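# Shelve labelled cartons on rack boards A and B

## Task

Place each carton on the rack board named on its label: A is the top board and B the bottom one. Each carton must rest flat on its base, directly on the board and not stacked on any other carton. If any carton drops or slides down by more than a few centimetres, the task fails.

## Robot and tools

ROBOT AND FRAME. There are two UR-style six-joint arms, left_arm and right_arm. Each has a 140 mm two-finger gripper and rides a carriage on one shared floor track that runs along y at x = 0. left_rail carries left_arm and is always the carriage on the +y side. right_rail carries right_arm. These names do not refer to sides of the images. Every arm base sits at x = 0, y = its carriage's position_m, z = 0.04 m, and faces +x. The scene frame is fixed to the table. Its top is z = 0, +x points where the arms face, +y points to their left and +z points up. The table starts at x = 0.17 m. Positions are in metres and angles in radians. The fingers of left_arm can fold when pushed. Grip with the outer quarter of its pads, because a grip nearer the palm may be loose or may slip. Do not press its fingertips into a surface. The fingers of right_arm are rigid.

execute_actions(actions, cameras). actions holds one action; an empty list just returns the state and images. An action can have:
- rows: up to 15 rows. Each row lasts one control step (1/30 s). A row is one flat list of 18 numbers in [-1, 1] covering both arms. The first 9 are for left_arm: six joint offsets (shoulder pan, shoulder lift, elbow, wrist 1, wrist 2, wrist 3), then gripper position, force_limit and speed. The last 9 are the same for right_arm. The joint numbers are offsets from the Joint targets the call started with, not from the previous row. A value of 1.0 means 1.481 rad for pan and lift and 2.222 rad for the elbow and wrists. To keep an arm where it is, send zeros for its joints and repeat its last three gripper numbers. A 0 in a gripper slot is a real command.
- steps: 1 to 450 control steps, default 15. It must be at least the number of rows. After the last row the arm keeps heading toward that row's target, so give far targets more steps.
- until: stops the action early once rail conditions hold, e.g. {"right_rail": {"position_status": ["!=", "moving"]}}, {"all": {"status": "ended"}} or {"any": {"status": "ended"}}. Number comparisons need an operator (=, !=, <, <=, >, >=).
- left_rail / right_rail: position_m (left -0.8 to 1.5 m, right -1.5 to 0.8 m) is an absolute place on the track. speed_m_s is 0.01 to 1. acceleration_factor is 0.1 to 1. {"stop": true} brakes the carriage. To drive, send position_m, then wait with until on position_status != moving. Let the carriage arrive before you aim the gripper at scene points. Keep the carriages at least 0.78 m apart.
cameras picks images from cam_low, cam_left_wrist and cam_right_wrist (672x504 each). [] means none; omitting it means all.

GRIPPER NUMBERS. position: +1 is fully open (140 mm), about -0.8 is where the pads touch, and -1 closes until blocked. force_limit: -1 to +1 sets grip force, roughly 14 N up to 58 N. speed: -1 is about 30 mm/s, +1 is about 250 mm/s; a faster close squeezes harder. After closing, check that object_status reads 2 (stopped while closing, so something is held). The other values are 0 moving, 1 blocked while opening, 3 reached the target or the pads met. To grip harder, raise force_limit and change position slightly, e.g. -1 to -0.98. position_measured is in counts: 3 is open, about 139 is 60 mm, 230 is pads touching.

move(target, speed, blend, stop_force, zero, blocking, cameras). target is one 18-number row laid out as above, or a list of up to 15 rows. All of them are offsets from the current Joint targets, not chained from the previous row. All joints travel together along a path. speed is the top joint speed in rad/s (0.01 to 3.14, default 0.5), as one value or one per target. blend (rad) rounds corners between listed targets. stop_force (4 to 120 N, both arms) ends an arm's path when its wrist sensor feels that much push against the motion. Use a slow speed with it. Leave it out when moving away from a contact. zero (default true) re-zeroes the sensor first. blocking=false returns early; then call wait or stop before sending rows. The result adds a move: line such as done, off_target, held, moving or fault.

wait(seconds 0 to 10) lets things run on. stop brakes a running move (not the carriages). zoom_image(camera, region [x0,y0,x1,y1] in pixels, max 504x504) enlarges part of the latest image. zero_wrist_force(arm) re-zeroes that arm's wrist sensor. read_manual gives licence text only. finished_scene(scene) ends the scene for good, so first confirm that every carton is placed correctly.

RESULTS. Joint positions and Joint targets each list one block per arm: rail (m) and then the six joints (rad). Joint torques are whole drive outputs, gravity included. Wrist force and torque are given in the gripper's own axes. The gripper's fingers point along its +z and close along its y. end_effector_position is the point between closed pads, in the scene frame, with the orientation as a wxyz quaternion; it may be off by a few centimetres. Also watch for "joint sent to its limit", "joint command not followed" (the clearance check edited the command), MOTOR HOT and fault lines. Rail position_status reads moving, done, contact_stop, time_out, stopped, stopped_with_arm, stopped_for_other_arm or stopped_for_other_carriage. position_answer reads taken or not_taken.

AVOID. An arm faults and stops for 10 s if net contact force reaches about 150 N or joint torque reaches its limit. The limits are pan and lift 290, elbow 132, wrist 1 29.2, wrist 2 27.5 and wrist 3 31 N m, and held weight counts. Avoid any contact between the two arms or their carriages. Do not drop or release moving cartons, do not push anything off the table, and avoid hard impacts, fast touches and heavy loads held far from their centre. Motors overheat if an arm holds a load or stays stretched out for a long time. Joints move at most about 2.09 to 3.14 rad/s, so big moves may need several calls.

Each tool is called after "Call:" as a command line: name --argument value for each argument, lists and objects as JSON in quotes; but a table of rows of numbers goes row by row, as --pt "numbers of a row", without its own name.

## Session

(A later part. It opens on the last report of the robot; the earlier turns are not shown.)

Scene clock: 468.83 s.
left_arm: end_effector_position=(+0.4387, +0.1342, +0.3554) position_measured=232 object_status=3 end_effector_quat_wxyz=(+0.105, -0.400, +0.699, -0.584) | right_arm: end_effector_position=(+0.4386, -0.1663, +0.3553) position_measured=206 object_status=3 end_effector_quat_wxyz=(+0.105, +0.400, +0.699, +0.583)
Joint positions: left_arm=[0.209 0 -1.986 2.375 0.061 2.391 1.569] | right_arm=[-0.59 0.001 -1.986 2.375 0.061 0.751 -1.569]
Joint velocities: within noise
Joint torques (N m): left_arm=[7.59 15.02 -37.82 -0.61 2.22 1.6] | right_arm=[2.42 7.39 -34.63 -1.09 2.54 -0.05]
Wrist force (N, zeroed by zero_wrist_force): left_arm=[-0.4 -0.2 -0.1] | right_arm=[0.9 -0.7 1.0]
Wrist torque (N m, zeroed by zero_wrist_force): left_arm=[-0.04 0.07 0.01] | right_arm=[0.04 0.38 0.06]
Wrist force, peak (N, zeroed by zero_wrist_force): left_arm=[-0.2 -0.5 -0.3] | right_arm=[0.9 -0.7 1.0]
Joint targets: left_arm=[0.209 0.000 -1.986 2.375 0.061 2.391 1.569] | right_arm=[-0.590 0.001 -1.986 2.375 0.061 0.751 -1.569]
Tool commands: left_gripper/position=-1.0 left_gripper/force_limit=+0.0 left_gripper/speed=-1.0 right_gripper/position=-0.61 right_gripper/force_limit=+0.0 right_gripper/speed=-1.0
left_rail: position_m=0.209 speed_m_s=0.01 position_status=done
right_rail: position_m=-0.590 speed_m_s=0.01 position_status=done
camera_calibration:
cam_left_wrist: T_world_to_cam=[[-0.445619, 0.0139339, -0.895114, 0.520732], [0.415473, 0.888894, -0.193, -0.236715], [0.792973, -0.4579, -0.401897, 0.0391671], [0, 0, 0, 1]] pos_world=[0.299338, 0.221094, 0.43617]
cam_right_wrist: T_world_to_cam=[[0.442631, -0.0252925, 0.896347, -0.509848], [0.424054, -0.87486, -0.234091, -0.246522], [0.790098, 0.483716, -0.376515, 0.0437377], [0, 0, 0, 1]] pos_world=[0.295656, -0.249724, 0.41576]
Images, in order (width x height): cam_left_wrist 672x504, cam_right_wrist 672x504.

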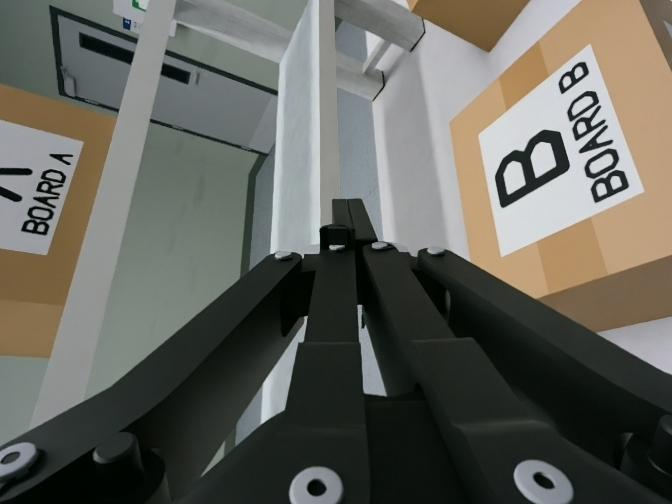

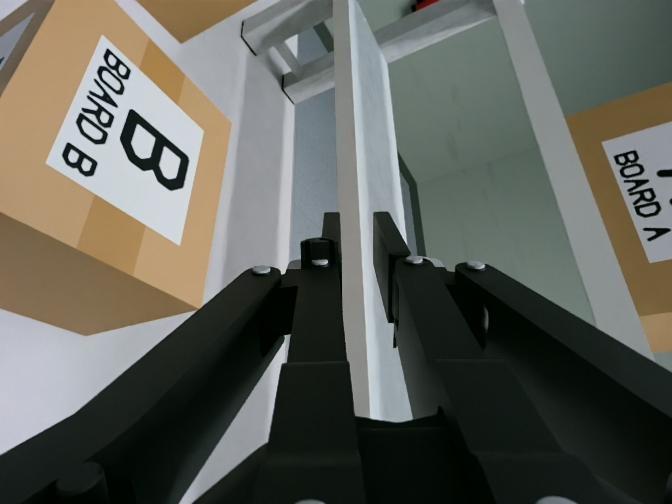

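Call:
execute_actions --actions '[{"left_rail": {"position_m": 0.265, "speed_m_s": 0.05}, "right_rail": {"position_m": -0.635, "speed_m_s": 0.05}, "steps": 90, "until": {"left_rail": {"position_status": ["!=", "moving"]}, "right_rail": {"position_status": ["!=", "moving"]}}}]' --cameras '[]'

Call:
move --target '[0, 0.358271, 0.109901, -0.348694, 0, 0, -1, 0, -1, 0, 0.358271, 0.109901, -0.348694, 0, 0, -0.61, 0, -1]' --speed 0.35 --cameras '["cam_right_wrist", "cam_left_wrist"]'

Call:
zero_wrist_force --arm "left_arm"

Call:
zero_wrist_force --arm "right_arm"

Scene clock: 554.80 s.
left_arm: end_effector_position=(+0.4387, +0.1898, +0.3554) position_measured=232 object_status=3 end_effector_quat_wxyz=(+0.105, -0.400, +0.699, -0.584) | right_arm: end_effector_position=(+0.4386, -0.2117, +0.3553) position_measured=206 object_status=3 end_effector_quat_wxyz=(+0.105, +0.400, +0.699, +0.583)
Joint positions: left_arm=[0.265 0 -1.986 2.375 0.061 2.391 1.569] | right_arm=[-0.635 0.001 -1.986 2.375 0.061 0.751 -1.569]
Joint velocities: within noise
Joint torques (N m): left_arm=[10.64 13.89 -46.19 1.66 2.8 1.49] | right_arm=[9.15 7.17 -42.87 1.54 2.55 0.19]
Wrist force (N, zeroed by zero_wrist_force): left_arm=[-0.2 0.0 -0.1] | right_arm=[0.7 -0.6 0.6]
Wrist torque (N m, zeroed by zero_wrist_force): left_arm=[-0.04 0.03 0.01] | right_arm=[0.07 0.44 0.05]
Wrist force, peak (N, zeroed by zero_wrist_force): left_arm=[-0.7 -0.4 -0.6] | right_arm=[1.6 -0.7 1.9]
Joint targets: left_arm=[0.265 0.000 -1.986 2.375 0.061 2.391 1.569] | right_arm=[-0.635 0.001 -1.986 2.375 0.061 0.751 -1.569]
Tool commands: left_gripper/position=-1.0 left_gripper/force_limit=+0.0 left_gripper/speed=-1.0 right_gripper/position=-0.61 right_gripper/force_limit=+0.0 right_gripper/speed=-1.0
left_rail: position_m=0.265 speed_m_s=0.05 position_status=done
right_rail: position_m=-0.635 speed_m_s=0.05 position_status=done
No camera images: "cameras" was empty.

Scene clock: 557.60 s.
left_arm: end_effector_position=(+0.4536, +0.1899, +0.0954) position_measured=232 object_status=3 end_effector_quat_wxyz=(+0.105, -0.400, +0.699, -0.584) | right_arm: end_effector_position=(+0.4536, -0.2117, +0.0953) position_measured=206 object_status=3 end_effector_quat_wxyz=(+0.105, +0.400, +0.699, +0.583)
Joint positions: left_arm=[0.265 0 -1.455 2.619 -0.714 2.391 1.569] | right_arm=[-0.635 0.001 -1.455 2.619 -0.714 0.751 -1.569]
Joint velocities: within noise
Joint torques (N m): left_arm=[9.38 -11.24 -8.48 -2.4 -1.46 1.36] | right_arm=[10.19 -17.3 -7.64 -3.13 2.56 0.36]
Wrist force (N, zeroed by zero_wrist_force): left_arm=[-0.1 0.0 0.1] | right_arm=[0.6 -0.5 1.0]
Wrist torque (N m, zeroed by zero_wrist_force): left_arm=[-0.03 0.02 0.03] | right_arm=[0.11 0.48 0.16]
Wrist force, peak (N, zeroed by zero_wrist_force): left_arm=[11.1 -1.8 -1.1] | right_arm=[0.5 -2.0 0.8]
Joint targets: left_arm=[0.265 0.000 -1.455 2.619 -0.714 2.391 1.569] | right_arm=[-0.635 0.001 -1.455 2.619 -0.714 0.751 -1.569]
left_rail: position_m=0.265 speed_m_s=0.05 position_status=done
right_rail: position_m=-0.635 speed_m_s=0.05 position_status=done
move: done
camera_calibration:
cam_left_wrist: T_world_to_cam=[[-0.445726, 0.0139943, -0.89506, 0.293918], [0.41549, 0.888884, -0.19301, -0.342639], [0.792904, -0.457918, -0.402014, -0.0516689], [0, 0, 0, 1]] pos_world=[0.314338, 0.276793, 0.17617]
cam_right_wrist: T_world_to_cam=[[0.442705, -0.0253489, 0.896309, -0.284619], [0.424047, -0.874837, -0.234188, -0.353441], [0.790061, 0.483754, -0.376546, -0.0440194], [0, 0, 0, 1]] pos_world=[0.310656, -0.295124, 0.15576]
Images, in order (width x height): cam_left_wrist 672x504, cam_right_wrist 672x504.

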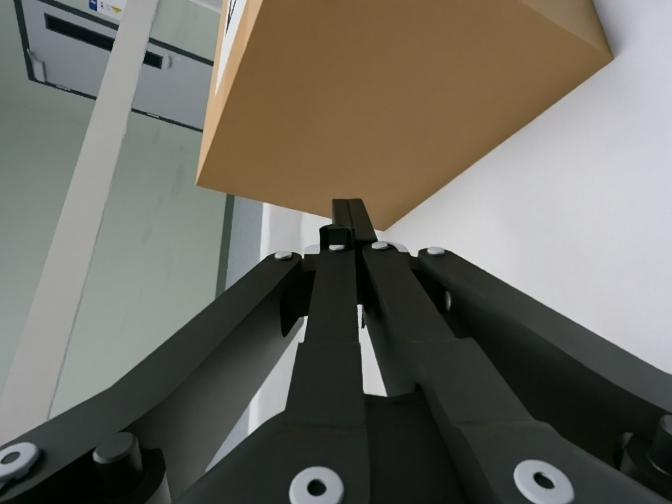

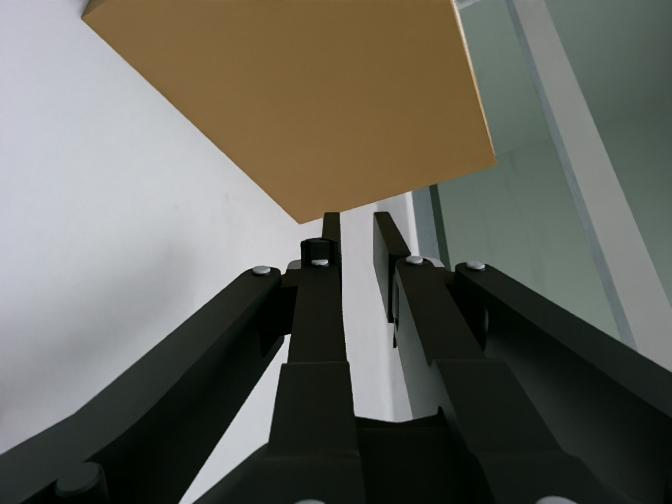

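Wrist force sensor zeroed.

Wrist force sensor zeroed.

Call:
execute_actions --actions '[{"left_rail": {"position_m": 0.226, "speed_m_s": 0.03}, "right_rail": {"position_m": -0.573, "speed_m_s": 0.04}, "steps": 120, "until": {"left_rail": {"position_status": ["!=", "moving"]}, "right_rail": {"position_status": ["!=", "moving"]}}}]' --cameras '[]'

Call:
execute_actions --actions '[{"left_rail": {"position_m": 0.221, "speed_m_s": 0.01}, "right_rail": {"position_m": -0.568, "speed_m_s": 0.01}, "steps": 60, "until": {"left_rail": {"position_status": ["!=", "moving"]}, "right_rail": {"position_status": ["!=", "moving"]}}}]' --cameras '[]'

Scene clock: 579.07 s.
left_arm: end_effector_position=(+0.4536, +0.1509, +0.0953) position_measured=232 object_status=3 end_effector_quat_wxyz=(+0.105, -0.400, +0.699, -0.584) | right_arm: end_effector_position=(+0.4536, -0.1497, +0.0953) position_measured=206 object_status=3 end_effector_quat_wxyz=(+0.105, +0.400, +0.699, +0.583)
Joint positions: left_arm=[0.226 0 -1.455 2.619 -0.714 2.391 1.569] | right_arm=[-0.573 0.001 -1.455 2.619 -0.714 0.751 -1.569]
Joint velocities: within noise
Joint torques (N m): left_arm=[8.37 -12.1 -15.95 0.31 -0.66 1.52] | right_arm=[9.74 -17.27 -16.32 -0.98 2.67 0.52]
Wrist force (N, zeroed by zero_wrist_force): left_arm=[0.1 -0.1 0.0] | right_arm=[0.0 -0.4 0.0]
Wrist torque (N m, zeroed by zero_wrist_force): left_arm=[-0.02 -0.03 0.00] | right_arm=[-0.10 -0.01 -0.01]
Wrist force, peak (N, zeroed by zero_wrist_force): left_arm=[-0.7 0.1 -0.9] | right_arm=[-0.8 -0.1 -0.9]
Joint targets: left_arm=[0.226 0.000 -1.455 2.619 -0.714 2.391 1.569] | right_arm=[-0.573 0.001 -1.455 2.619 -0.714 0.751 -1.569]
Tool commands: left_gripper/position=-1.0 left_gripper/force_limit=+0.0 left_gripper/speed=-1.0 right_gripper/position=-0.61 right_gripper/force_limit=+0.0 right_gripper/speed=-1.0
left_rail: position_m=0.226 speed_m_s=0.03 position_status=done
right_rail: position_m=-0.573 speed_m_s=0.04 position_status=done
No camera images: "cameras" was empty.

Scene clock: 579.83 s.
left_arm: end_effector_position=(+0.4536, +0.1458, +0.0953) position_measured=232 object_status=3 end_effector_quat_wxyz=(+0.105, -0.400, +0.699, -0.584) | right_arm: end_effector_position=(+0.4536, -0.1446, +0.0953) position_measured=206 object_status=3 end_effector_quat_wxyz=(+0.105, +0.400, +0.699, +0.583)
Joint positions: left_arm=[0.221 0 -1.455 2.619 -0.714 2.391 1.569] | right_arm=[-0.568 0.001 -1.455 2.619 -0.714 0.751 -1.569]
Joint velocities: within noise
Joint torques (N m): left_arm=[9.51 -9.94 -18.71 0.62 -1.18 1.38] | right_arm=[7.88 -17.27 -17.97 -0.89 2.51 0.65]
Wrist force (N, zeroed by zero_wrist_force): left_arm=[-0.2 0.1 -0.2] | right_arm=[0.0 -0.2 0.0]
Wrist torque (N m, zeroed by zero_wrist_force): left_arm=[0.02 0.04 0.00] | right_arm=[-0.05 0.01 -0.01]
Wrist force, peak (N, zeroed by zero_wrist_force): left_arm=[-0.4 0.0 -0.5] | right_arm=[0.2 -0.5 -0.2]
Joint targets: left_arm=[0.221 0.000 -1.455 2.619 -0.714 2.391 1.569] | right_arm=[-0.568 0.001 -1.455 2.619 -0.714 0.751 -1.569]
Tool commands: left_gripper/position=-1.0 left_gripper/force_limit=+0.0 left_gripper/speed=-1.0 right_gripper/position=-0.61 right_gripper/force_limit=+0.0 right_gripper/speed=-1.0
left_rail: position_m=0.221 speed_m_s=0.01 position_status=done
right_rail: position_m=-0.568 speed_m_s=0.01 position_status=done
No camera images: "cameras" was empty.

Call:
execute_actions --actions '[{"left_rail": {"position_m": 0.2185}, "right_rail": {"position_m": -0.5655}, "steps": 60, "until": {"left_rail": {"position_status": ["!=", "moving"]}, "right_rail": {"position_status": ["!=", "moving"]}}}]' --cameras '[]'

Call:
execute_actions --actions '[{"left_rail": {"position_m": 0.2165}, "right_rail": {"position_m": -0.5635}, "steps": 60, "until": {"left_rail": {"position_status": ["!=", "moving"]}, "right_rail": {"position_status": ["!=", "moving"]}}}]' --cameras '[]'

Scene clock: 586.57 s.
left_arm: end_effector_position=(+0.4536, +0.1434, +0.0953) position_measured=232 object_status=3 end_effector_quat_wxyz=(+0.105, -0.400, +0.699, -0.584) | right_arm: end_effector_position=(+0.4536, -0.1422, +0.0953) position_measured=206 object_status=3 end_effector_quat_wxyz=(+0.105, +0.400, +0.699, +0.583)
Joint positions: left_arm=[0.219 0 -1.455 2.619 -0.714 2.391 1.569] | right_arm=[-0.566 0.001 -1.455 2.619 -0.714 0.751 -1.569]
Joint velocities: within noise
Joint torques (N m): left_arm=[4.48 -10.81 -23.65 1.27 -0.15 1.22] | right_arm=[9.28 -16 -23.06 0.55 0.64 0.83]
Wrist force (N, zeroed by zero_wrist_force): left_arm=[-6.2 -1.9 -17.4] | right_arm=[-6.0 2.4 -19.9]
Wrist torque (N m, zeroed by zero_wrist_force): left_arm=[0.02 0.05 0.00] | right_arm=[-0.13 0.06 0.04]
Wrist force, peak (N, zeroed by zero_wrist_force): left_arm=[-6.2 -1.9 -17.4] | right_arm=[-6.0 2.4 -19.9]
Joint targets: left_arm=[0.219 0.000 -1.455 2.619 -0.714 2.391 1.569] | right_arm=[-0.566 0.001 -1.455 2.619 -0.714 0.751 -1.569]
Tool commands: left_gripper/position=-1.0 left_gripper/force_limit=+0.0 left_gripper/speed=-1.0 right_gripper/position=-0.61 right_gripper/force_limit=+0.0 right_gripper/speed=-1.0
left_rail: position_m=0.219 speed_m_s=0.01 position_status=done
right_rail: position_m=-0.566 speed_m_s=0.01 position_status=done
No camera images: "cameras" was empty.

Scene clock: 587.10 s.
left_arm: end_effector_position=(+0.4537, +0.1415, +0.0953) position_measured=232 object_status=3 end_effector_quat_wxyz=(+0.105, -0.400, +0.699, -0.584) | right_arm: end_effector_position=(+0.4536, -0.1403, +0.0953) position_measured=206 object_status=3 end_effector_quat_wxyz=(+0.105, +0.400, +0.699, +0.583)
Joint positions: left_arm=[0.217 0 -1.455 2.619 -0.714 2.391 1.569] | right_arm=[-0.564 0.001 -1.455 2.619 -0.714 0.751 -1.569]
Joint velocities: within noise
Joint torques (N m): left_arm=[-28 -11.36 -25.41 1.39 8.71 1.03] | right_arm=[10.73 -17.16 -23.11 0.7 -6.59 0.75]
Wrist force (N, zeroed by zero_wrist_force): left_arm=[-28.5 -14.3 -61.8] | right_arm=[-28.6 13.4 -61.1]
Wrist torque (N m, zeroed by zero_wrist_force): left_arm=[0.39 -0.38 -0.17] | right_arm=[-0.57 -0.06 0.21]
Wrist force, peak (N, zeroed by zero_wrist_force): left_arm=[-28.7 -14.7 -61.7] | right_arm=[-28.6 13.4 -61.1]
Joint targets: left_arm=[0.216 0.000 -1.455 2.619 -0.714 2.391 1.569] | right_arm=[-0.564 0.001 -1.455 2.619 -0.714 0.751 -1.569]
Tool commands: left_gripper/position=-1.0 left_gripper/force_limit=+0.0 left_gripper/speed=-1.0 right_gripper/position=-0.61 right_gripper/force_limit=+0.0 right_gripper/speed=-1.0
left_rail: position_m=0.217 position_m_goal=0.216 speed_m_s=0.01 position_status=done
right_rail: position_m=-0.564 speed_m_s=0.01 position_status=done
No camera images: "cameras" was empty.

Call:
move --target '[0, -0.029895, -0.003502, 0.023428, 0, 0, -1, 0, -1, 0, -0.029895, -0.003502, 0.023428, 0, 0, -0.61, 0, -1]' --speed 0.03 --cameras '["cam_right_wrist"]'

Scene clock: 618.40 s.
left_arm: end_effector_position=(+0.4536, +0.1413, +0.1103) position_measured=232 object_status=3 end_effector_quat_wxyz=(+0.105, -0.400, +0.699, -0.584) end_effector_velocity=(-0.001, +0.000, +0.000) end_effector_angular_velocity=(+0.000, +0.000, -0.001) | right_arm: end_effector_position=(+0.4536, -0.1401, +0.1102) position_measured=206 object_status=3 end_effector_quat_wxyz=(+0.105, +0.400, +0.699, +0.583)
Joint positions: left_arm=[0.216 0 -1.499 2.612 -0.662 2.391 1.569] | right_arm=[-0.563 0.001 -1.499 2.612 -0.662 0.751 -1.569]
Joint velocities: left_arm=[0.001 -0.001 -0.002 0.001 0.001 0 0] | right_arm=[within noise]
Joint torques (N m): left_arm=[-13.86 -52.16 -36.79 1.44 17.2 1.18] | right_arm=[13.38 -41.37 -27.45 2.03 -16.87 0.98]
Wrist force (N, zeroed by zero_wrist_force): left_arm=[-37.6 8.1 -34.8] | right_arm=[-39.0 -6.2 -33.8]
Wrist torque (N m, zeroed by zero_wrist_force): left_arm=[-0.18 -1.05 0.13] | right_arm=[0.03 -0.78 -0.19]
Wrist force, peak (N, zeroed by zero_wrist_force): left_arm=[-31.4 -13.7 -63.2] | right_arm=[-29.6 13.7 -61.4]
Joint targets: left_arm=[0.216 0.000 -1.499 2.612 -0.662 2.391 1.569] | right_arm=[-0.564 0.001 -1.499 2.612 -0.662 0.751 -1.569]
left_rail: position_m=0.216 speed_m_s=0.01 position_status=done
right_rail: position_m=-0.563 position_m_goal=-0.564 speed_m_s=0.01 position_status=done
move: done
camera_calibration:
cam_right_wrist: T_world_to_cam=[[0.442705, -0.0253489, 0.896309, -0.296162], [0.424047, -0.874837, -0.234188, -0.287401], [0.790061, 0.483754, -0.376546, -0.0729972], [0, 0, 0, 1]] pos_world=[0.310656, -0.223624, 0.17066]
Images, in order (width x height): cam_right_wrist 672x504.

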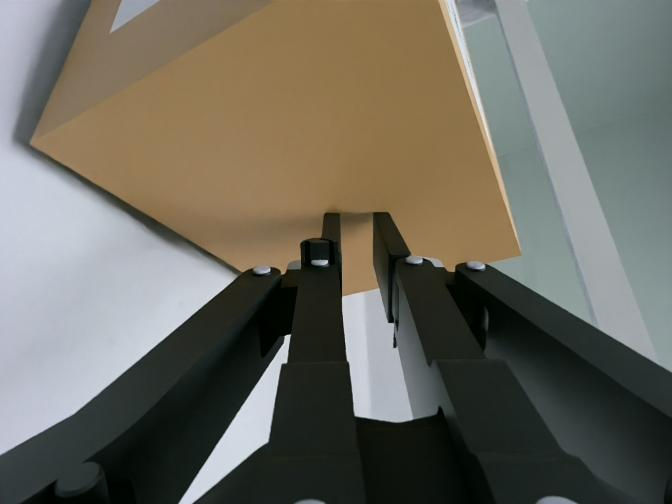

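Call:
execute_actions --actions '[{"left_rail": {"position_m": 0.2158}, "right_rail": {"position_m": -0.5628}, "steps": 45, "until": {"left_rail": {"position_status": ["!=", "moving"]}, "right_rail": {"position_status": ["!=", "moving"]}}}]' --cameras '[]'

Scene clock: 656.43 s.
left_arm: end_effector_position=(+0.4536, +0.1407, +0.1103) position_measured=232 object_status=3 end_effector_quat_wxyz=(+0.105, -0.400, +0.699, -0.584) | right_arm: end_effector_position=(+0.4536, -0.1395, +0.1103) position_measured=206 object_status=3 end_effector_quat_wxyz=(+0.105, +0.400, +0.699, +0.583)
Joint positions: left_arm=[0.216 0 -1.499 2.612 -0.662 2.391 1.569] | right_arm=[-0.563 0.001 -1.499 2.612 -0.662 0.751 -1.569]
Joint velocities: within noise
Joint torques (N m): left_arm=[-17.76 -52.19 -29.72 0.75 17.77 0.72] | right_arm=[16.98 -41.34 -21.3 2.13 -17 0.85]
Wrist force (N, zeroed by zero_wrist_force): left_arm=[-46.5 7.7 -45.0] | right_arm=[-48.7 -5.4 -43.1]
Wrist torque (N m, zeroed by zero_wrist_force): left_arm=[-0.20 -1.34 0.14] | right_arm=[0.07 -0.90 -0.19]
Wrist force, peak (N, zeroed by zero_wrist_force): left_arm=[-46.5 7.7 -45.0] | right_arm=[-48.7 -5.4 -43.1]
Joint targets: left_arm=[0.216 0.000 -1.499 2.612 -0.662 2.391 1.569] | right_arm=[-0.563 0.001 -1.499 2.612 -0.662 0.751 -1.569]
Tool commands: left_gripper/position=-1.0 left_gripper/force_limit=+0.0 left_gripper/speed=-1.0 right_gripper/position=-0.61 right_gripper/force_limit=+0.0 right_gripper/speed=-1.0
left_rail: position_m=0.216 speed_m_s=0.01 position_status=done
right_rail: position_m=-0.563 speed_m_s=0.01 position_status=done
No camera images: "cameras" was empty.

Call:
move --target '[0, -0.225618, -0.149914, 0.300292, 0, 0, -1, 0, -1, 0, -0.225618, -0.149914, 0.300292, 0, 0, -0.61, 0, -1]' --speed 0.13 --cameras '[]'

Scene clock: 676.13 s.
left_arm: end_effector_position=(+0.5137, +0.1406, +0.3573) position_measured=232 object_status=3 end_effector_quat_wxyz=(+0.105, -0.400, +0.699, -0.584) | right_arm: end_effector_position=(+0.5136, -0.1394, +0.3572) position_measured=206 object_status=3 end_effector_quat_wxyz=(+0.105, +0.400, +0.699, +0.583)
Joint positions: left_arm=[0.216 0 -1.833 2.279 0.005 2.391 1.569] | right_arm=[-0.563 0.001 -1.833 2.279 0.005 0.751 -1.569]
Joint velocities: within noise
Joint torques (N m): left_arm=[-41.47 -44.25 -62.34 1.9 17.45 0.71] | right_arm=[24.4 -30.34 -48.24 2.48 -17.15 0.82]
Wrist force (N, zeroed by zero_wrist_force): left_arm=[-45.1 8.2 -43.3] | right_arm=[-48.1 -6.0 -42.1]
Wrist torque (N m, zeroed by zero_wrist_force): left_arm=[-0.19 -1.31 0.12] | right_arm=[0.01 -0.84 -0.30]
Wrist force, peak (N, zeroed by zero_wrist_force): left_arm=[-47.7 7.4 -46.0] | right_arm=[-50.0 -5.9 -43.8]
Joint targets: left_arm=[0.216 0.000 -1.834 2.279 0.005 2.391 1.569] | right_arm=[-0.563 0.001 -1.834 2.279 0.005 0.751 -1.569]
left_rail: position_m=0.216 speed_m_s=0.01 position_status=done
right_rail: position_m=-0.563 speed_m_s=0.01 position_status=done
move: done
No camera images: "cameras" was empty.

Call:
move --pt "0 0.075402 -0.037916 -0.012341 0 0 -1 0 -1 0 0.075402 -0.037916 -0.012341 0 0 -0.61 0 -1" --pt "0 0.145541 -0.079044 -0.017962 0 0 -1 0 -1 0 0.145541 -0.079044 -0.017962 0 0 -0.61 0 -1" --pt "0 0.206257 -0.119385 -0.018088 0 0 -1 0 -1 0 0.206257 -0.119385 -0.018088 0 0 -0.61 0 -1" --pt "0 0.239338 -0.143217 -0.016305 0 0 -1 0 -1 0 0.239338 -0.143217 -0.016305 0 0 -0.61 0 -1" --speed 0.1 --blend 0.01 --cameras '[]'

Call:
move --target '[0, 0.007957, 0.006606, -0.011901, 0, 0, -1, 0, -1, 0, 0.007957, 0.006606, -0.011901, 0, 0, -0.61, 0, -1]' --speed 0.03 --cameras '["cam_right_wrist"]'

Scene clock: 697.00 s.
left_arm: end_effector_position=(+0.7196, +0.1405, +0.3573) position_measured=232 object_status=3 end_effector_quat_wxyz=(+0.105, -0.400, +0.699, -0.584) | right_arm: end_effector_position=(+0.7195, -0.1393, +0.3572) position_measured=206 object_status=3 end_effector_quat_wxyz=(+0.105, +0.400, +0.699, +0.583)
Joint positions: left_arm=[0.216 0 -1.479 1.961 -0.031 2.391 1.569] | right_arm=[-0.563 0.001 -1.479 1.961 -0.031 0.751 -1.569]
Joint velocities: within noise
Joint torques (N m): left_arm=[-42.02 -36.54 -60.31 1.41 17.69 0.96] | right_arm=[30.9 -42.49 -50.01 2.04 -17.03 1.39]
Wrist force (N, zeroed by zero_wrist_force): left_arm=[-42.0 7.5 -39.7] | right_arm=[-43.6 -6.3 -38.8]
Wrist torque (N m, zeroed by zero_wrist_force): left_arm=[-0.26 -1.17 0.12] | right_arm=[-0.02 -0.87 -0.17]
Wrist force, peak (N, zeroed by zero_wrist_force): left_arm=[-45.9 7.1 -44.2] | right_arm=[-48.2 -6.2 -42.5]
Joint targets: left_arm=[0.216 0.000 -1.479 1.960 -0.031 2.391 1.569] | right_arm=[-0.563 0.001 -1.479 1.960 -0.031 0.751 -1.569]
left_rail: position_m=0.216 speed_m_s=0.01 position_status=done
right_rail: position_m=-0.563 speed_m_s=0.01 position_status=done
move: done
No camera images: "cameras" was empty.

Scene clock: 698.20 s.
left_arm: end_effector_position=(+0.7197, +0.1405, +0.3433) position_measured=232 object_status=3 end_effector_quat_wxyz=(+0.105, -0.400, +0.699, -0.584) | right_arm: end_effector_position=(+0.7196, -0.1393, +0.3433) position_measured=206 object_status=3 end_effector_quat_wxyz=(+0.105, +0.400, +0.699, +0.583)
Joint positions: left_arm=[0.216 0 -1.467 1.975 -0.057 2.391 1.569] | right_arm=[-0.563 0.001 -1.467 1.975 -0.057 0.751 -1.569]
Joint velocities: within noise
Joint torques (N m): left_arm=[-44.1 -37.38 -38.64 -4.38 17.78 0.93] | right_arm=[32.72 -42.47 -32.34 -4.94 -17.09 1.17]
Wrist force (N, zeroed by zero_wrist_force): left_arm=[-42.3 7.1 -40.0] | right_arm=[-43.4 -5.7 -39.2]
Wrist torque (N m, zeroed by zero_wrist_force): left_arm=[-0.21 -1.18 0.12] | right_arm=[-0.03 -0.90 -0.16]
Wrist force, peak (N, zeroed by zero_wrist_force): left_arm=[-42.5 6.7 -40.2] | right_arm=[-44.0 -6.1 -39.3]
Joint targets: left_arm=[0.216 0.000 -1.467 1.975 -0.057 2.391 1.569] | right_arm=[-0.563 0.001 -1.467 1.975 -0.057 0.751 -1.569]
left_rail: position_m=0.216 speed_m_s=0.01 position_status=done
right_rail: position_m=-0.563 speed_m_s=0.01 position_status=done
move: done
camera_calibration:
cam_right_wrist: T_world_to_cam=[[0.442776, -0.0253052, 0.896275, -0.622845], [0.424029, -0.874849, -0.234178, -0.344817], [0.790031, 0.483735, -0.376632, -0.195768], [0, 0, 0, 1]] pos_world=[0.576656, -0.222724, 0.40376]
Images, in order (width x height): cam_right_wrist 672x504.

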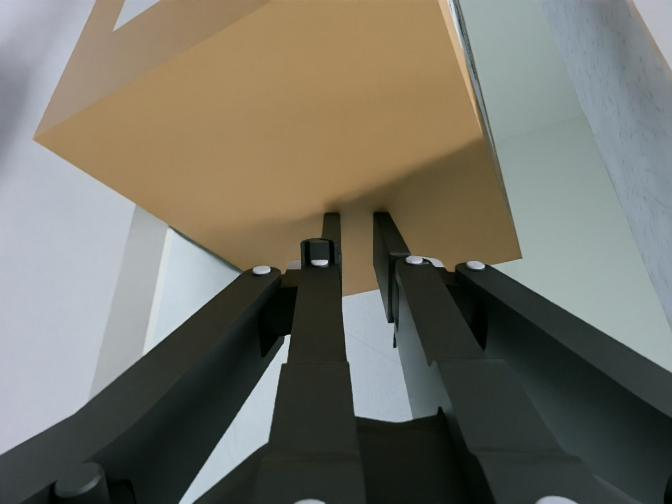

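Call:
move --target '[0, 0.002296, 0.001854, -0.003402, 0, 0, -1, 0, -1, 0, 0.002296, 0.001854, -0.003402, 0, 0, -0.61, 0, -1]' --speed 0.02 --cameras '[]'

Call:
move --target '[0, 0.001148, 0.000927, -0.001701, 0, 0, -1, 0, -1, 0, 0.001148, 0.000927, -0.001701, 0, 0, -0.61, 0, -1]' --speed 0.01 --cameras '[]'

Scene clock: 710.13 s.
left_arm: end_effector_position=(+0.7197, +0.1405, +0.3394) position_measured=232 object_status=3 end_effector_quat_wxyz=(+0.105, -0.400, +0.699, -0.584) | right_arm: end_effector_position=(+0.7196, -0.1393, +0.3394) position_measured=206 object_status=3 end_effector_quat_wxyz=(+0.105, +0.400, +0.699, +0.583)
Joint positions: left_arm=[0.216 0 -1.464 1.979 -0.065 2.391 1.569] | right_arm=[-0.563 0.001 -1.464 1.979 -0.065 0.751 -1.569]
Joint velocities: within noise
Joint torques (N m): left_arm=[-40.45 -36.18 -35.94 -3.34 17.54 0.41] | right_arm=[34.4 -35.73 -23.77 -1.88 -17.02 1.03]
Wrist force (N, zeroed by zero_wrist_force): left_arm=[-43.1 3.1 -41.4] | right_arm=[-41.5 3.7 -41.5]
Wrist torque (N m, zeroed by zero_wrist_force): left_arm=[-0.16 -1.20 0.05] | right_arm=[-0.13 -0.77 0.05]
Wrist force, peak (N, zeroed by zero_wrist_force): left_arm=[-43.4 4.5 -41.6] | right_arm=[-44.0 -5.9 -39.4]
Joint targets: left_arm=[0.216 0.000 -1.464 1.979 -0.065 2.391 1.569] | right_arm=[-0.563 0.001 -1.464 1.979 -0.065 0.751 -1.569]
left_rail: position_m=0.216 speed_m_s=0.01 position_status=done
right_rail: position_m=-0.563 speed_m_s=0.01 position_status=done
move: done
No camera images: "cameras" was empty.

Scene clock: 710.83 s.
left_arm: end_effector_position=(+0.7196, +0.1405, +0.3374) position_measured=232 object_status=3 end_effector_quat_wxyz=(+0.105, -0.400, +0.699, -0.584) | right_arm: end_effector_position=(+0.7196, -0.1393, +0.3373) position_measured=206 object_status=3 end_effector_quat_wxyz=(+0.105, +0.400, +0.699, +0.583)
Joint positions: left_arm=[0.216 0 -1.462 1.981 -0.069 2.391 1.569] | right_arm=[-0.563 0.001 -1.462 1.981 -0.069 0.751 -1.569]
Joint velocities: within noise
Joint torques (N m): left_arm=[-41.81 -27.52 -27.27 -1.26 17.65 0.67] | right_arm=[35 -34.29 -24.61 -2.46 -17.13 1.27]
Wrist force (N, zeroed by zero_wrist_force): left_arm=[-41.5 -5.0 -44.5] | right_arm=[-41.2 4.6 -42.4]
Wrist torque (N m, zeroed by zero_wrist_force): left_arm=[0.02 -1.08 -0.09] | right_arm=[0.04 -0.78 0.21]
Wrist force, peak (N, zeroed by zero_wrist_force): left_arm=[-41.9 -5.4 -44.5] | right_arm=[-41.6 5.4 -42.3]
Joint targets: left_arm=[0.216 0.000 -1.462 1.981 -0.069 2.391 1.569] | right_arm=[-0.563 0.001 -1.462 1.981 -0.069 0.751 -1.569]
left_rail: position_m=0.216 speed_m_s=0.01 position_status=done
right_rail: position_m=-0.563 speed_m_s=0.01 position_status=done
move: done
No camera images: "cameras" was empty.

Call:
move --target '[0, 0.001148, 0.000927, -0.001701, 0, 0, -1, 0, -1, 0, 0.001148, 0.000927, -0.001701, 0, 0, -0.61, 0, -1]' --speed 0.01 --cameras '[]'

Scene clock: 716.80 s.
left_arm: end_effector_position=(+0.7196, +0.1405, +0.3354) position_measured=232 object_status=3 end_effector_quat_wxyz=(+0.105, -0.400, +0.699, -0.584) | right_arm: end_effector_position=(+0.7196, -0.1393, +0.3354) position_measured=206 object_status=3 end_effector_quat_wxyz=(+0.106, +0.400, +0.699, +0.583)
Joint positions: left_arm=[0.216 0 -1.461 1.983 -0.072 2.391 1.569] | right_arm=[-0.563 0.001 -1.461 1.983 -0.073 0.751 -1.569]
Joint velocities: within noise
Joint torques (N m): left_arm=[-41.81 -16.21 -25.31 -1.37 17.73 1.01] | right_arm=[38.7 -23.6 -17.78 -0.83 -16.86 0.88]
Wrist force (N, zeroed by zero_wrist_force): left_arm=[-34.8 -13.1 -61.4] | right_arm=[-38.4 17.0 -57.3]
Wrist torque (N m, zeroed by zero_wrist_force): left_arm=[0.32 -0.58 -0.21] | right_arm=[-0.24 -0.50 0.41]
Wrist force, peak (N, zeroed by zero_wrist_force): left_arm=[-35.0 -13.4 -61.4] | right_arm=[-38.4 17.0 -57.3]
Joint targets: left_arm=[0.216 0.000 -1.460 1.983 -0.073 2.391 1.569] | right_arm=[-0.563 0.001 -1.460 1.983 -0.073 0.751 -1.569]
left_rail: position_m=0.216 speed_m_s=0.01 position_status=done
right_rail: position_m=-0.563 speed_m_s=0.01 position_status=done
move: done
No camera images: "cameras" was empty.

Call:
execute_actions --actions '[{"left_rail": {"position_m": 0.2238}, "right_rail": {"position_m": -0.5708}, "steps": 60, "until": {"left_rail": {"position_status": ["!=", "moving"]}, "right_rail": {"position_status": ["!=", "moving"]}}}]' --cameras '[]'

Call:
move --target '[0, -0.081317, 0.053043, 0.001184, 0, 0, -1, 0, -1, 0, -0.081317, 0.053043, 0.001184, 0, 0, -0.61, 0, -1]' --speed 0.15 --cameras '["cam_right_wrist"]'

Call:
zero_wrist_force --arm "left_arm"

Call:
zero_wrist_force --arm "right_arm"

Scene clock: 740.97 s.
left_arm: end_effector_position=(+0.7196, +0.1485, +0.3353) position_measured=232 object_status=3 end_effector_quat_wxyz=(+0.105, -0.400, +0.699, -0.584) | right_arm: end_effector_position=(+0.7195, -0.1473, +0.3352) position_measured=206 object_status=3 end_effector_quat_wxyz=(+0.105, +0.400, +0.699, +0.583)
Joint positions: left_arm=[0.224 -0.001 -1.46 1.983 -0.073 2.391 1.569] | right_arm=[-0.571 0.001 -1.46 1.983 -0.073 0.751 -1.569]
Joint velocities: within noise
Joint torques (N m): left_arm=[11.64 -37.84 -38.68 -0.84 -1.72 0.53] | right_arm=[-13.36 -58.77 -43.14 1.57 2.53 0.83]
Wrist force (N, zeroed by zero_wrist_force): left_arm=[-0.2 -0.2 0.0] | right_arm=[2.9 1.3 -5.7]
Wrist torque (N m, zeroed by zero_wrist_force): left_arm=[-0.03 0.03 -0.01] | right_arm=[0.26 -0.68 -0.05]
Wrist force, peak (N, zeroed by zero_wrist_force): left_arm=[-33.9 -14.5 -64.0] | right_arm=[-37.7 19.6 -59.2]
Joint targets: left_arm=[0.224 0.000 -1.460 1.983 -0.073 2.391 1.569] | right_arm=[-0.571 0.001 -1.460 1.983 -0.073 0.751 -1.569]
Tool commands: left_gripper/position=-1.0 left_gripper/force_limit=+0.0 left_gripper/speed=-1.0 right_gripper/position=-0.61 right_gripper/force_limit=+0.0 right_gripper/speed=-1.0
left_rail: position_m=0.224 speed_m_s=0.01 position_status=done
right_rail: position_m=-0.571 speed_m_s=0.01 position_status=done
No camera images: "cameras" was empty.

Scene clock: 742.23 s.
left_arm: end_effector_position=(+0.6468, +0.1486, +0.3403) position_measured=232 object_status=3 end_effector_quat_wxyz=(+0.105, -0.400, +0.699, -0.584) | right_arm: end_effector_position=(+0.6467, -0.1474, +0.3402) position_measured=206 object_status=3 end_effector_quat_wxyz=(+0.105, +0.400, +0.699, +0.583)
Joint positions: left_arm=[0.224 0 -1.581 2.101 -0.07 2.391 1.569] | right_arm=[-0.571 0.001 -1.581 2.101 -0.07 0.751 -1.569]
Joint velocities: within noise
Joint torques (N m): left_arm=[11.14 -63.26 -32.26 2.7 -1.18 0.68] | right_arm=[-13.45 -53.41 -27.4 3.22 1.88 1.12]
Wrist force (N, zeroed by zero_wrist_force): left_arm=[0.2 0.0 -0.1] | right_arm=[2.2 0.9 -5.0]
Wrist torque (N m, zeroed by zero_wrist_force): left_arm=[-0.01 -0.04 0.00] | right_arm=[0.19 -0.57 -0.08]
Wrist force, peak (N, zeroed by zero_wrist_force): left_arm=[0.7 0.4 -0.9] | right_arm=[3.2 0.6 -5.6]
Joint targets: left_arm=[0.224 0.000 -1.581 2.101 -0.070 2.391 1.569] | right_arm=[-0.571 0.001 -1.581 2.101 -0.070 0.751 -1.569]
left_rail: position_m=0.224 speed_m_s=0.01 position_status=done
right_rail: position_m=-0.571 speed_m_s=0.01 position_status=done
move: done
camera_calibration:
cam_right_wrist: T_world_to_cam=[[0.442705, -0.0253489, 0.896309, -0.587982], [0.424047, -0.874837, -0.234188, -0.32172], [0.790061, 0.483754, -0.376546, -0.135469], [0, 0, 0, 1]] pos_world=[0.503756, -0.230824, 0.40066]
Images, in order (width x height): cam_right_wrist 672x504.

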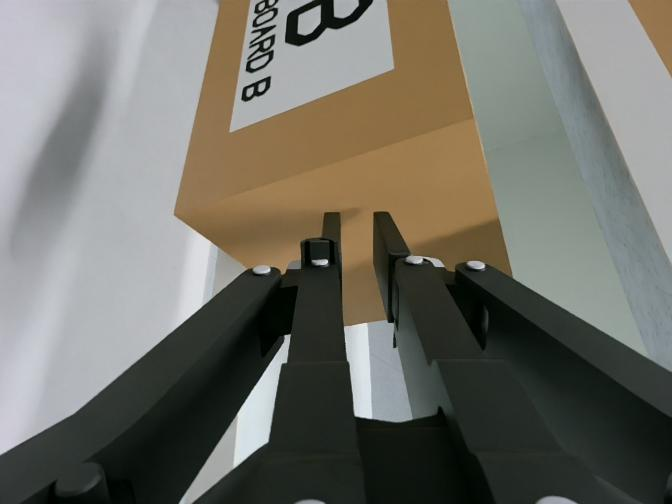

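Wrist force sensor zeroed.

Wrist force sensor zeroed.

Call:
execute_actions --actions '[{"left_rail": {"position_m": 0.2115}, "steps": 75, "until": {"left_rail": {"position_status": ["!=", "moving"]}}}]' --cameras '["cam_right_wrist"]'

Scene clock: 768.43 s.
left_arm: end_effector_position=(+0.6467, +0.1364, +0.3403) position_measured=232 object_status=3 end_effector_quat_wxyz=(+0.105, -0.400, +0.699, -0.584) | right_arm: end_effector_position=(+0.6467, -0.1474, +0.3402) position_measured=206 object_status=3 end_effector_quat_wxyz=(+0.105, +0.400, +0.699, +0.583)
Joint positions: left_arm=[0.212 0 -1.581 2.101 -0.07 2.391 1.569] | right_arm=[-0.571 0 -1.581 2.101 -0.07 0.751 -1.569]
Joint velocities: within noise
Joint torques (N m): left_arm=[-14.57 -56.64 -38.66 0.93 3.56 0.66] | right_arm=[8.45 -46.92 -36.16 1.94 -0.89 1.02]
Wrist force (N, zeroed by zero_wrist_force): left_arm=[-17.0 -4.1 -26.2] | right_arm=[-14.4 4.5 -17.4]
Wrist torque (N m, zeroed by zero_wrist_force): left_arm=[0.09 -0.29 -0.05] | right_arm=[-0.08 -0.18 0.03]
Wrist force, peak (N, zeroed by zero_wrist_force): left_arm=[-17.0 -4.1 -26.2] | right_arm=[-14.5 4.3 -17.4]
Joint targets: left_arm=[0.211 0.000 -1.581 2.101 -0.070 2.391 1.569] | right_arm=[-0.571 0.001 -1.581 2.101 -0.070 0.751 -1.569]
Tool commands: left_gripper/position=-1.0 left_gripper/force_limit=+0.0 left_gripper/speed=-1.0 right_gripper/position=-0.61 right_gripper/force_limit=+0.0 right_gripper/speed=-1.0
left_rail: position_m=0.212 position_m_goal=0.211 speed_m_s=0.01 position_status=done
right_rail: position_m=-0.571 speed_m_s=0.01 position_status=done
camera_calibration:
cam_right_wrist: T_world_to_cam=[[0.442649, -0.0253317, 0.896337, -0.587919], [0.423965, -0.874901, -0.234098, -0.321775], [0.790136, 0.483639, -0.376534, -0.135411], [0, 0, 0, 1]] pos_world=[0.503657, -0.230924, 0.40066]
Images, in order (width x height): cam_right_wrist 672x504.

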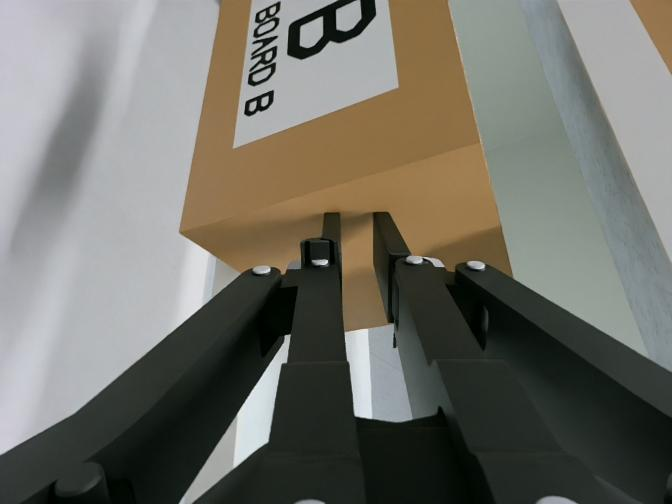

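Call:
execute_actions --actions '[{"right_rail": {"position_m": -0.5702}, "steps": 30, "until": {"right_rail": {"position_status": ["!=", "moving"]}}}]' --cameras '[]'

Call:
move --pt "0 0.042486 -0.029052 0.000734 0 0 -1 0 -1 0 0.042486 -0.029052 0.000734 0 0 -0.61 0 -1" --pt "0 0.078463 -0.055364 0.003067 0 0 -1 0 -1 0 0.078463 -0.055364 0.003067 0 0 -0.61 0 -1" --speed 0.03 --blend 0.003 --cameras '["cam_right_wrist"]'

Call:
zoom_image --camera "cam_right_wrist" --region '[60, 60, 340, 420]'

Scene clock: 786.20 s.
left_arm: end_effector_position=(+0.6467, +0.1363, +0.3403) position_measured=232 object_status=3 end_effector_quat_wxyz=(+0.105, -0.400, +0.699, -0.584) | right_arm: end_effector_position=(+0.6466, -0.1468, +0.3402) position_measured=206 object_status=3 end_effector_quat_wxyz=(+0.105, +0.400, +0.699, +0.583) end_effector_velocity=(-0.001, +0.002, +0.000) end_effector_angular_velocity=(+0.002, +0.002, +0.002)
Joint positions: left_arm=[0.211 0 -1.581 2.101 -0.07 2.391 1.569] | right_arm=[-0.57 0.001 -1.581 2.101 -0.07 0.751 -1.569]
Joint velocities: left_arm=[within noise] | right_arm=[0.001 0.002 0.001 0 0 -0.001 0.002]
Joint torques (N m): left_arm=[-33.95 -34.54 -45.65 -0.2 11.1 0.57] | right_arm=[25.86 -28.49 -40.04 0.82 -7.05 1.01]
Wrist force (N, zeroed by zero_wrist_force): left_arm=[-18.7 -4.2 -25.4] | right_arm=[-20.6 5.4 -30.9]
Wrist torque (N m, zeroed by zero_wrist_force): left_arm=[0.08 -0.41 -0.05] | right_arm=[-0.22 -0.07 0.04]
Wrist force, peak (N, zeroed by zero_wrist_force): left_arm=[-18.5 -4.6 -26.0] | right_arm=[-19.9 5.3 -32.4]
Joint targets: left_arm=[0.211 0.000 -1.581 2.101 -0.070 2.391 1.569] | right_arm=[-0.570 0.001 -1.581 2.101 -0.070 0.751 -1.569]
Tool commands: left_gripper/position=-1.0 left_gripper/force_limit=+0.0 left_gripper/speed=-1.0 right_gripper/position=-0.61 right_gripper/force_limit=+0.0 right_gripper/speed=-1.0
left_rail: position_m=0.211 speed_m_s=0.01 position_status=done
right_rail: position_m=-0.570 speed_m_s=0.01 position_status=done
No camera images: "cameras" was empty.

Scene clock: 790.63 s.
left_arm: end_effector_position=(+0.7196, +0.1362, +0.3403) position_measured=232 object_status=3 end_effector_quat_wxyz=(+0.105, -0.400, +0.699, -0.584) | right_arm: end_effector_position=(+0.7195, -0.1467, +0.3402) position_measured=206 object_status=3 end_effector_quat_wxyz=(+0.105, +0.400, +0.699, +0.583)
Joint positions: left_arm=[0.211 0 -1.465 1.978 -0.063 2.391 1.569] | right_arm=[-0.57 0.001 -1.465 1.978 -0.063 0.751 -1.569]
Joint velocities: within noise
Joint torques (N m): left_arm=[-32.82 -39.06 -56.49 1.62 11.07 0.67] | right_arm=[24.64 -39.98 -46.11 2.49 -13.58 0.88]
Wrist force (N, zeroed by zero_wrist_force): left_arm=[-21.6 4.8 -20.3] | right_arm=[-19.9 -1.7 -21.6]
Wrist torque (N m, zeroed by zero_wrist_force): left_arm=[-0.15 -0.55 0.07] | right_arm=[0.09 -0.44 -0.05]
Wrist force, peak (N, zeroed by zero_wrist_force): left_arm=[-20.2 -2.5 -28.8] | right_arm=[-20.4 5.4 -32.0]
Joint targets: left_arm=[0.211 0.000 -1.465 1.978 -0.063 2.391 1.569] | right_arm=[-0.570 0.001 -1.465 1.978 -0.063 0.751 -1.569]
left_rail: position_m=0.211 speed_m_s=0.01 position_status=done
right_rail: position_m=-0.570 speed_m_s=0.01 position_status=done
move: done
camera_calibration:
cam_right_wrist: T_world_to_cam=[[0.442776, -0.0253052, 0.896275, -0.62021], [0.424029, -0.874849, -0.234178, -0.351974], [0.790031, 0.483735, -0.376632, -0.193277], [0, 0, 0, 1]] pos_world=[0.576556, -0.230124, 0.40066]
Images, in order (width x height): cam_right_wrist 672x504.

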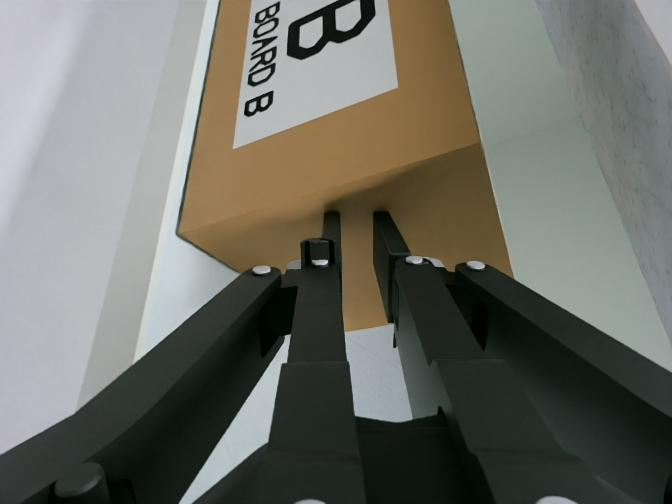

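Scaled by 1.400.

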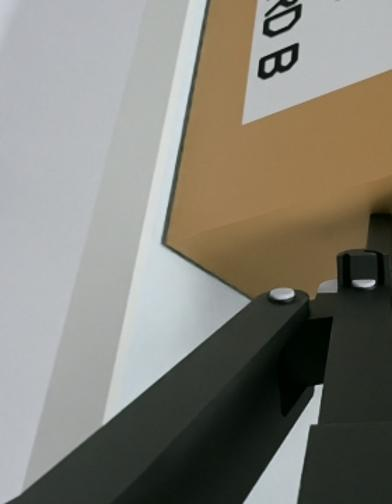

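Call:
zoom_image --camera "cam_right_wrist" --region '[140, 0, 260, 120]'

Scaled by 4.200.

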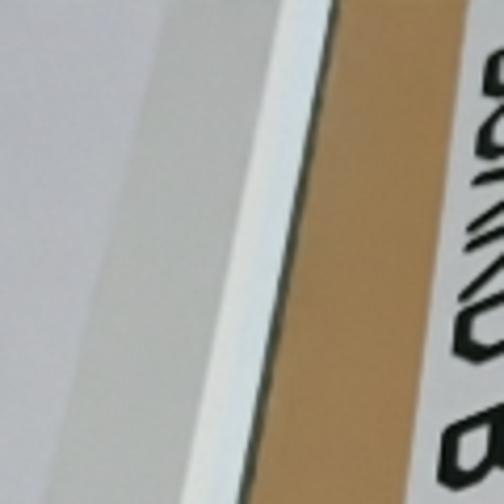

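Call:
execute_actions --actions '[{"left_rail": {"position_m": 0.2195}, "right_rail": {"position_m": -0.5782}, "steps": 60, "until": {"left_rail": {"position_status": ["!=", "moving"]}, "right_rail": {"position_status": ["!=", "moving"]}}}]' --cameras '[]'

Call:
move --pt "0 -0.074036 0.052439 -0.003093 0 0 -1 0 -1 0 -0.074036 0.052439 -0.003093 0 0 -0.61 0 -1" --pt "0 -0.231371 0.141924 0.012288 0 0 -1 0 -1 0 -0.231371 0.141924 0.012288 0 0 -0.61 0 -1" --pt "0 -0.362455 -0.02644 0.268022 0 0 -1 0 -1 0 -0.362455 -0.02644 0.268022 0 0 -0.61 0 -1" --speed '[0.15, 0.3, 0.4]' --blend 0.02 --cameras '[]'

Call:
execute_actions --actions '[{"left_rail": {"position_m": 0.745, "speed_m_s": 0.25}, "right_rail": {"position_m": -1.1, "speed_m_s": 0.25}, "steps": 150, "until": {"left_rail": {"position_status": ["!=", "moving"]}, "right_rail": {"position_status": ["!=", "moving"]}}}]' --cameras '["cam_low", "cam_left_wrist", "cam_right_wrist"]'

Scene clock: 864.13 s.
left_arm: end_effector_position=(+0.7197, +0.1442, +0.3403) position_measured=232 object_status=3 end_effector_quat_wxyz=(+0.105, -0.400, +0.699, -0.584) | right_arm: end_effector_position=(+0.7196, -0.1547, +0.3402) position_measured=206 object_status=3 end_effector_quat_wxyz=(+0.105, +0.400, +0.699, +0.583)
Joint positions: left_arm=[0.22 0 -1.465 1.978 -0.063 2.391 1.569] | right_arm=[-0.578 0.001 -1.465 1.978 -0.063 0.751 -1.569]
Joint velocities: within noise
Joint torques (N m): left_arm=[9.98 -37.39 -48.28 1.76 -1.23 -0.13] | right_arm=[-11.99 -42.62 -40.95 -1.18 2.63 0.76]
Wrist force (N, zeroed by zero_wrist_force): left_arm=[-0.4 -0.1 0.0] | right_arm=[1.6 -1.5 -0.3]
Wrist torque (N m, zeroed by zero_wrist_force): left_arm=[-0.01 0.10 0.00] | right_arm=[-0.34 -0.32 0.03]
Wrist force, peak (N, zeroed by zero_wrist_force): left_arm=[-22.2 4.1 -20.2] | right_arm=[-21.0 -3.0 -21.8]
Joint targets: left_arm=[0.219 0.000 -1.465 1.978 -0.063 2.391 1.569] | right_arm=[-0.578 0.001 -1.465 1.978 -0.063 0.751 -1.569]
Tool commands: left_gripper/position=-1.0 left_gripper/force_limit=+0.0 left_gripper/speed=-1.0 right_gripper/position=-0.61 right_gripper/force_limit=+0.0 right_gripper/speed=-1.0
left_rail: position_m=0.220 position_m_goal=0.219 speed_m_s=0.01 position_status=done
right_rail: position_m=-0.578 speed_m_s=0.01 position_status=done
No camera images: "cameras" was empty.

Scene clock: 867.67 s.
left_arm: end_effector_position=(+0.4707, +0.1444, +0.6153) position_measured=232 object_status=3 end_effector_quat_wxyz=(+0.105, -0.400, +0.699, -0.584) | right_arm: end_effector_position=(+0.4707, -0.1549, +0.6152) position_measured=206 object_status=3 end_effector_quat_wxyz=(+0.105, +0.400, +0.699, +0.583)
Joint positions: left_arm=[0.22 0 -2.002 1.919 0.532 2.391 1.569] | right_arm=[-0.578 0.001 -2.002 1.919 0.532 0.751 -1.569]
Joint velocities: within noise
Joint torques (N m): left_arm=[10.65 -31.25 -57.91 2.99 -0.02 0.04] | right_arm=[-5.87 -20.03 -49.77 3.83 0.78 0.89]
Wrist force (N, zeroed by zero_wrist_force): left_arm=[-0.3 0.2 0.0] | right_arm=[1.4 -1.3 0.0]
Wrist torque (N m, zeroed by zero_wrist_force): left_arm=[0.05 0.05 -0.01] | right_arm=[-0.32 -0.28 -0.01]
Wrist force, peak (N, zeroed by zero_wrist_force): left_arm=[0.5 2.8 -0.5] | right_arm=[1.8 -4.5 -0.2]
Joint targets: left_arm=[0.219 0.000 -2.002 1.919 0.532 2.391 1.569] | right_arm=[-0.578 0.001 -2.002 1.919 0.532 0.751 -1.569]
left_rail: position_m=0.220 position_m_goal=0.219 speed_m_s=0.01 position_status=done
right_rail: position_m=-0.578 speed_m_s=0.01 position_status=done
move: done
No camera images: "cameras" was empty.

Scene clock: 870.97 s.
left_arm: end_effector_position=(+0.4707, +0.6698, +0.6154) position_measured=232 object_status=3 end_effector_quat_wxyz=(+0.105, -0.400, +0.699, -0.584) end_effector_velocity=(+0.000, +0.000, +0.001) end_effector_angular_velocity=(+0.000, +0.000, -0.001) | right_arm: end_effector_position=(+0.4707, -0.6766, +0.6153) position_measured=206 object_status=3 end_effector_quat_wxyz=(+0.105, +0.400, +0.699, +0.583)
Joint positions: left_arm=[0.745 0 -2.002 1.919 0.532 2.391 1.569] | right_arm=[-1.1 0.001 -2.002 1.919 0.532 0.751 -1.569]
Joint velocities: left_arm=[0.001 0 0.001 -0.002 0.001 0 0] | right_arm=[within noise]
Joint torques (N m): left_arm=[9.4 -26 -54.21 1.44 1.75 0.13] | right_arm=[0.73 -18.62 -44.32 1.73 -0.29 0.81]
Wrist force (N, zeroed by zero_wrist_force): left_arm=[-0.3 -0.3 0.0] | right_arm=[1.2 -1.4 -0.3]
Wrist torque (N m, zeroed by zero_wrist_force): left_arm=[-0.04 0.05 -0.01] | right_arm=[-0.33 -0.24 -0.02]
Wrist force, peak (N, zeroed by zero_wrist_force): left_arm=[0.7 -0.1 0.9] | right_arm=[2.0 -1.5 0.8]
Joint targets: left_arm=[0.745 0.000 -2.002 1.919 0.532 2.391 1.569] | right_arm=[-1.100 0.001 -2.002 1.919 0.532 0.751 -1.569]
Tool commands: left_gripper/position=-1.0 left_gripper/force_limit=+0.0 left_gripper/speed=-1.0 right_gripper/position=-0.61 right_gripper/force_limit=+0.0 right_gripper/speed=-1.0
left_rail: position_m=0.745 speed_m_s=0.25 position_status=done
right_rail: position_m=-1.100 speed_m_s=0.25 position_status=done
camera_calibration:
cam_left_wrist: T_world_to_cam=[[-0.445619, 0.0139339, -0.895114, 0.760257], [0.415473, 0.888894, -0.193, -0.676011], [0.792973, -0.4579, -0.401897, 0.363582], [0, 0, 0, 1]] pos_world=[0.331338, 0.756794, 0.69617]
cam_right_wrist: T_world_to_cam=[[0.442631, -0.0252925, 0.896347, -0.769972], [0.424054, -0.87486, -0.234091, -0.645756], [0.790098, 0.483716, -0.376515, 0.363237], [0, 0, 0, 1]] pos_world=[0.327656, -0.760124, 0.67576]

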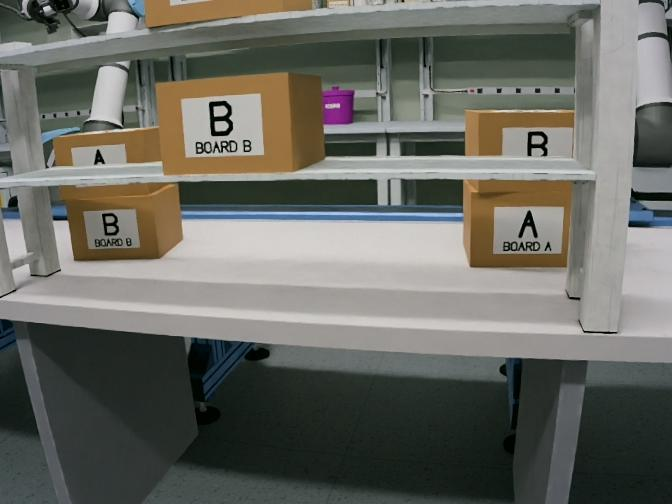

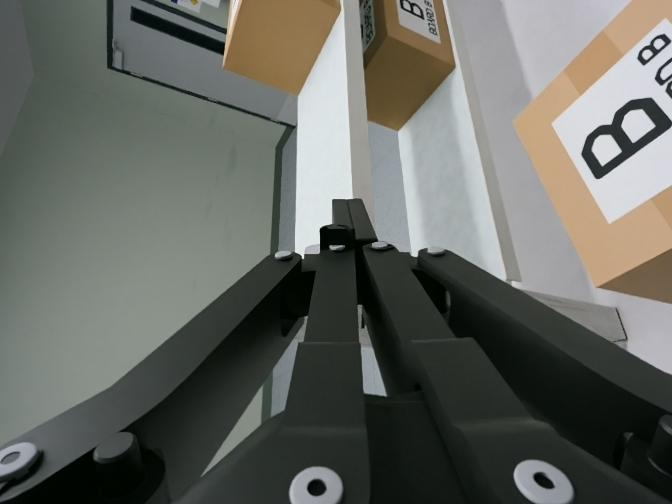

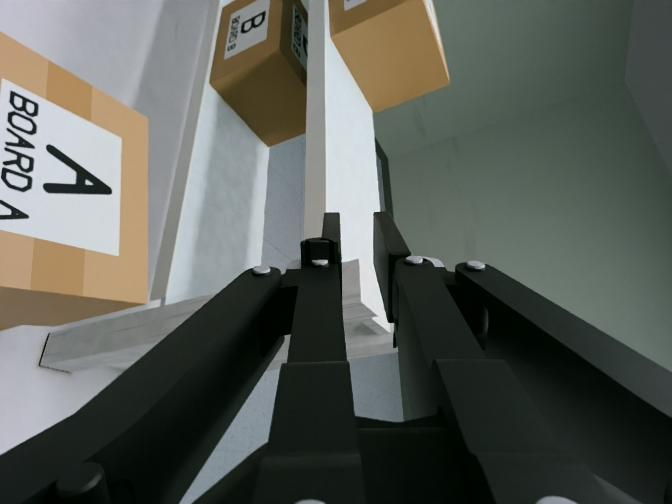

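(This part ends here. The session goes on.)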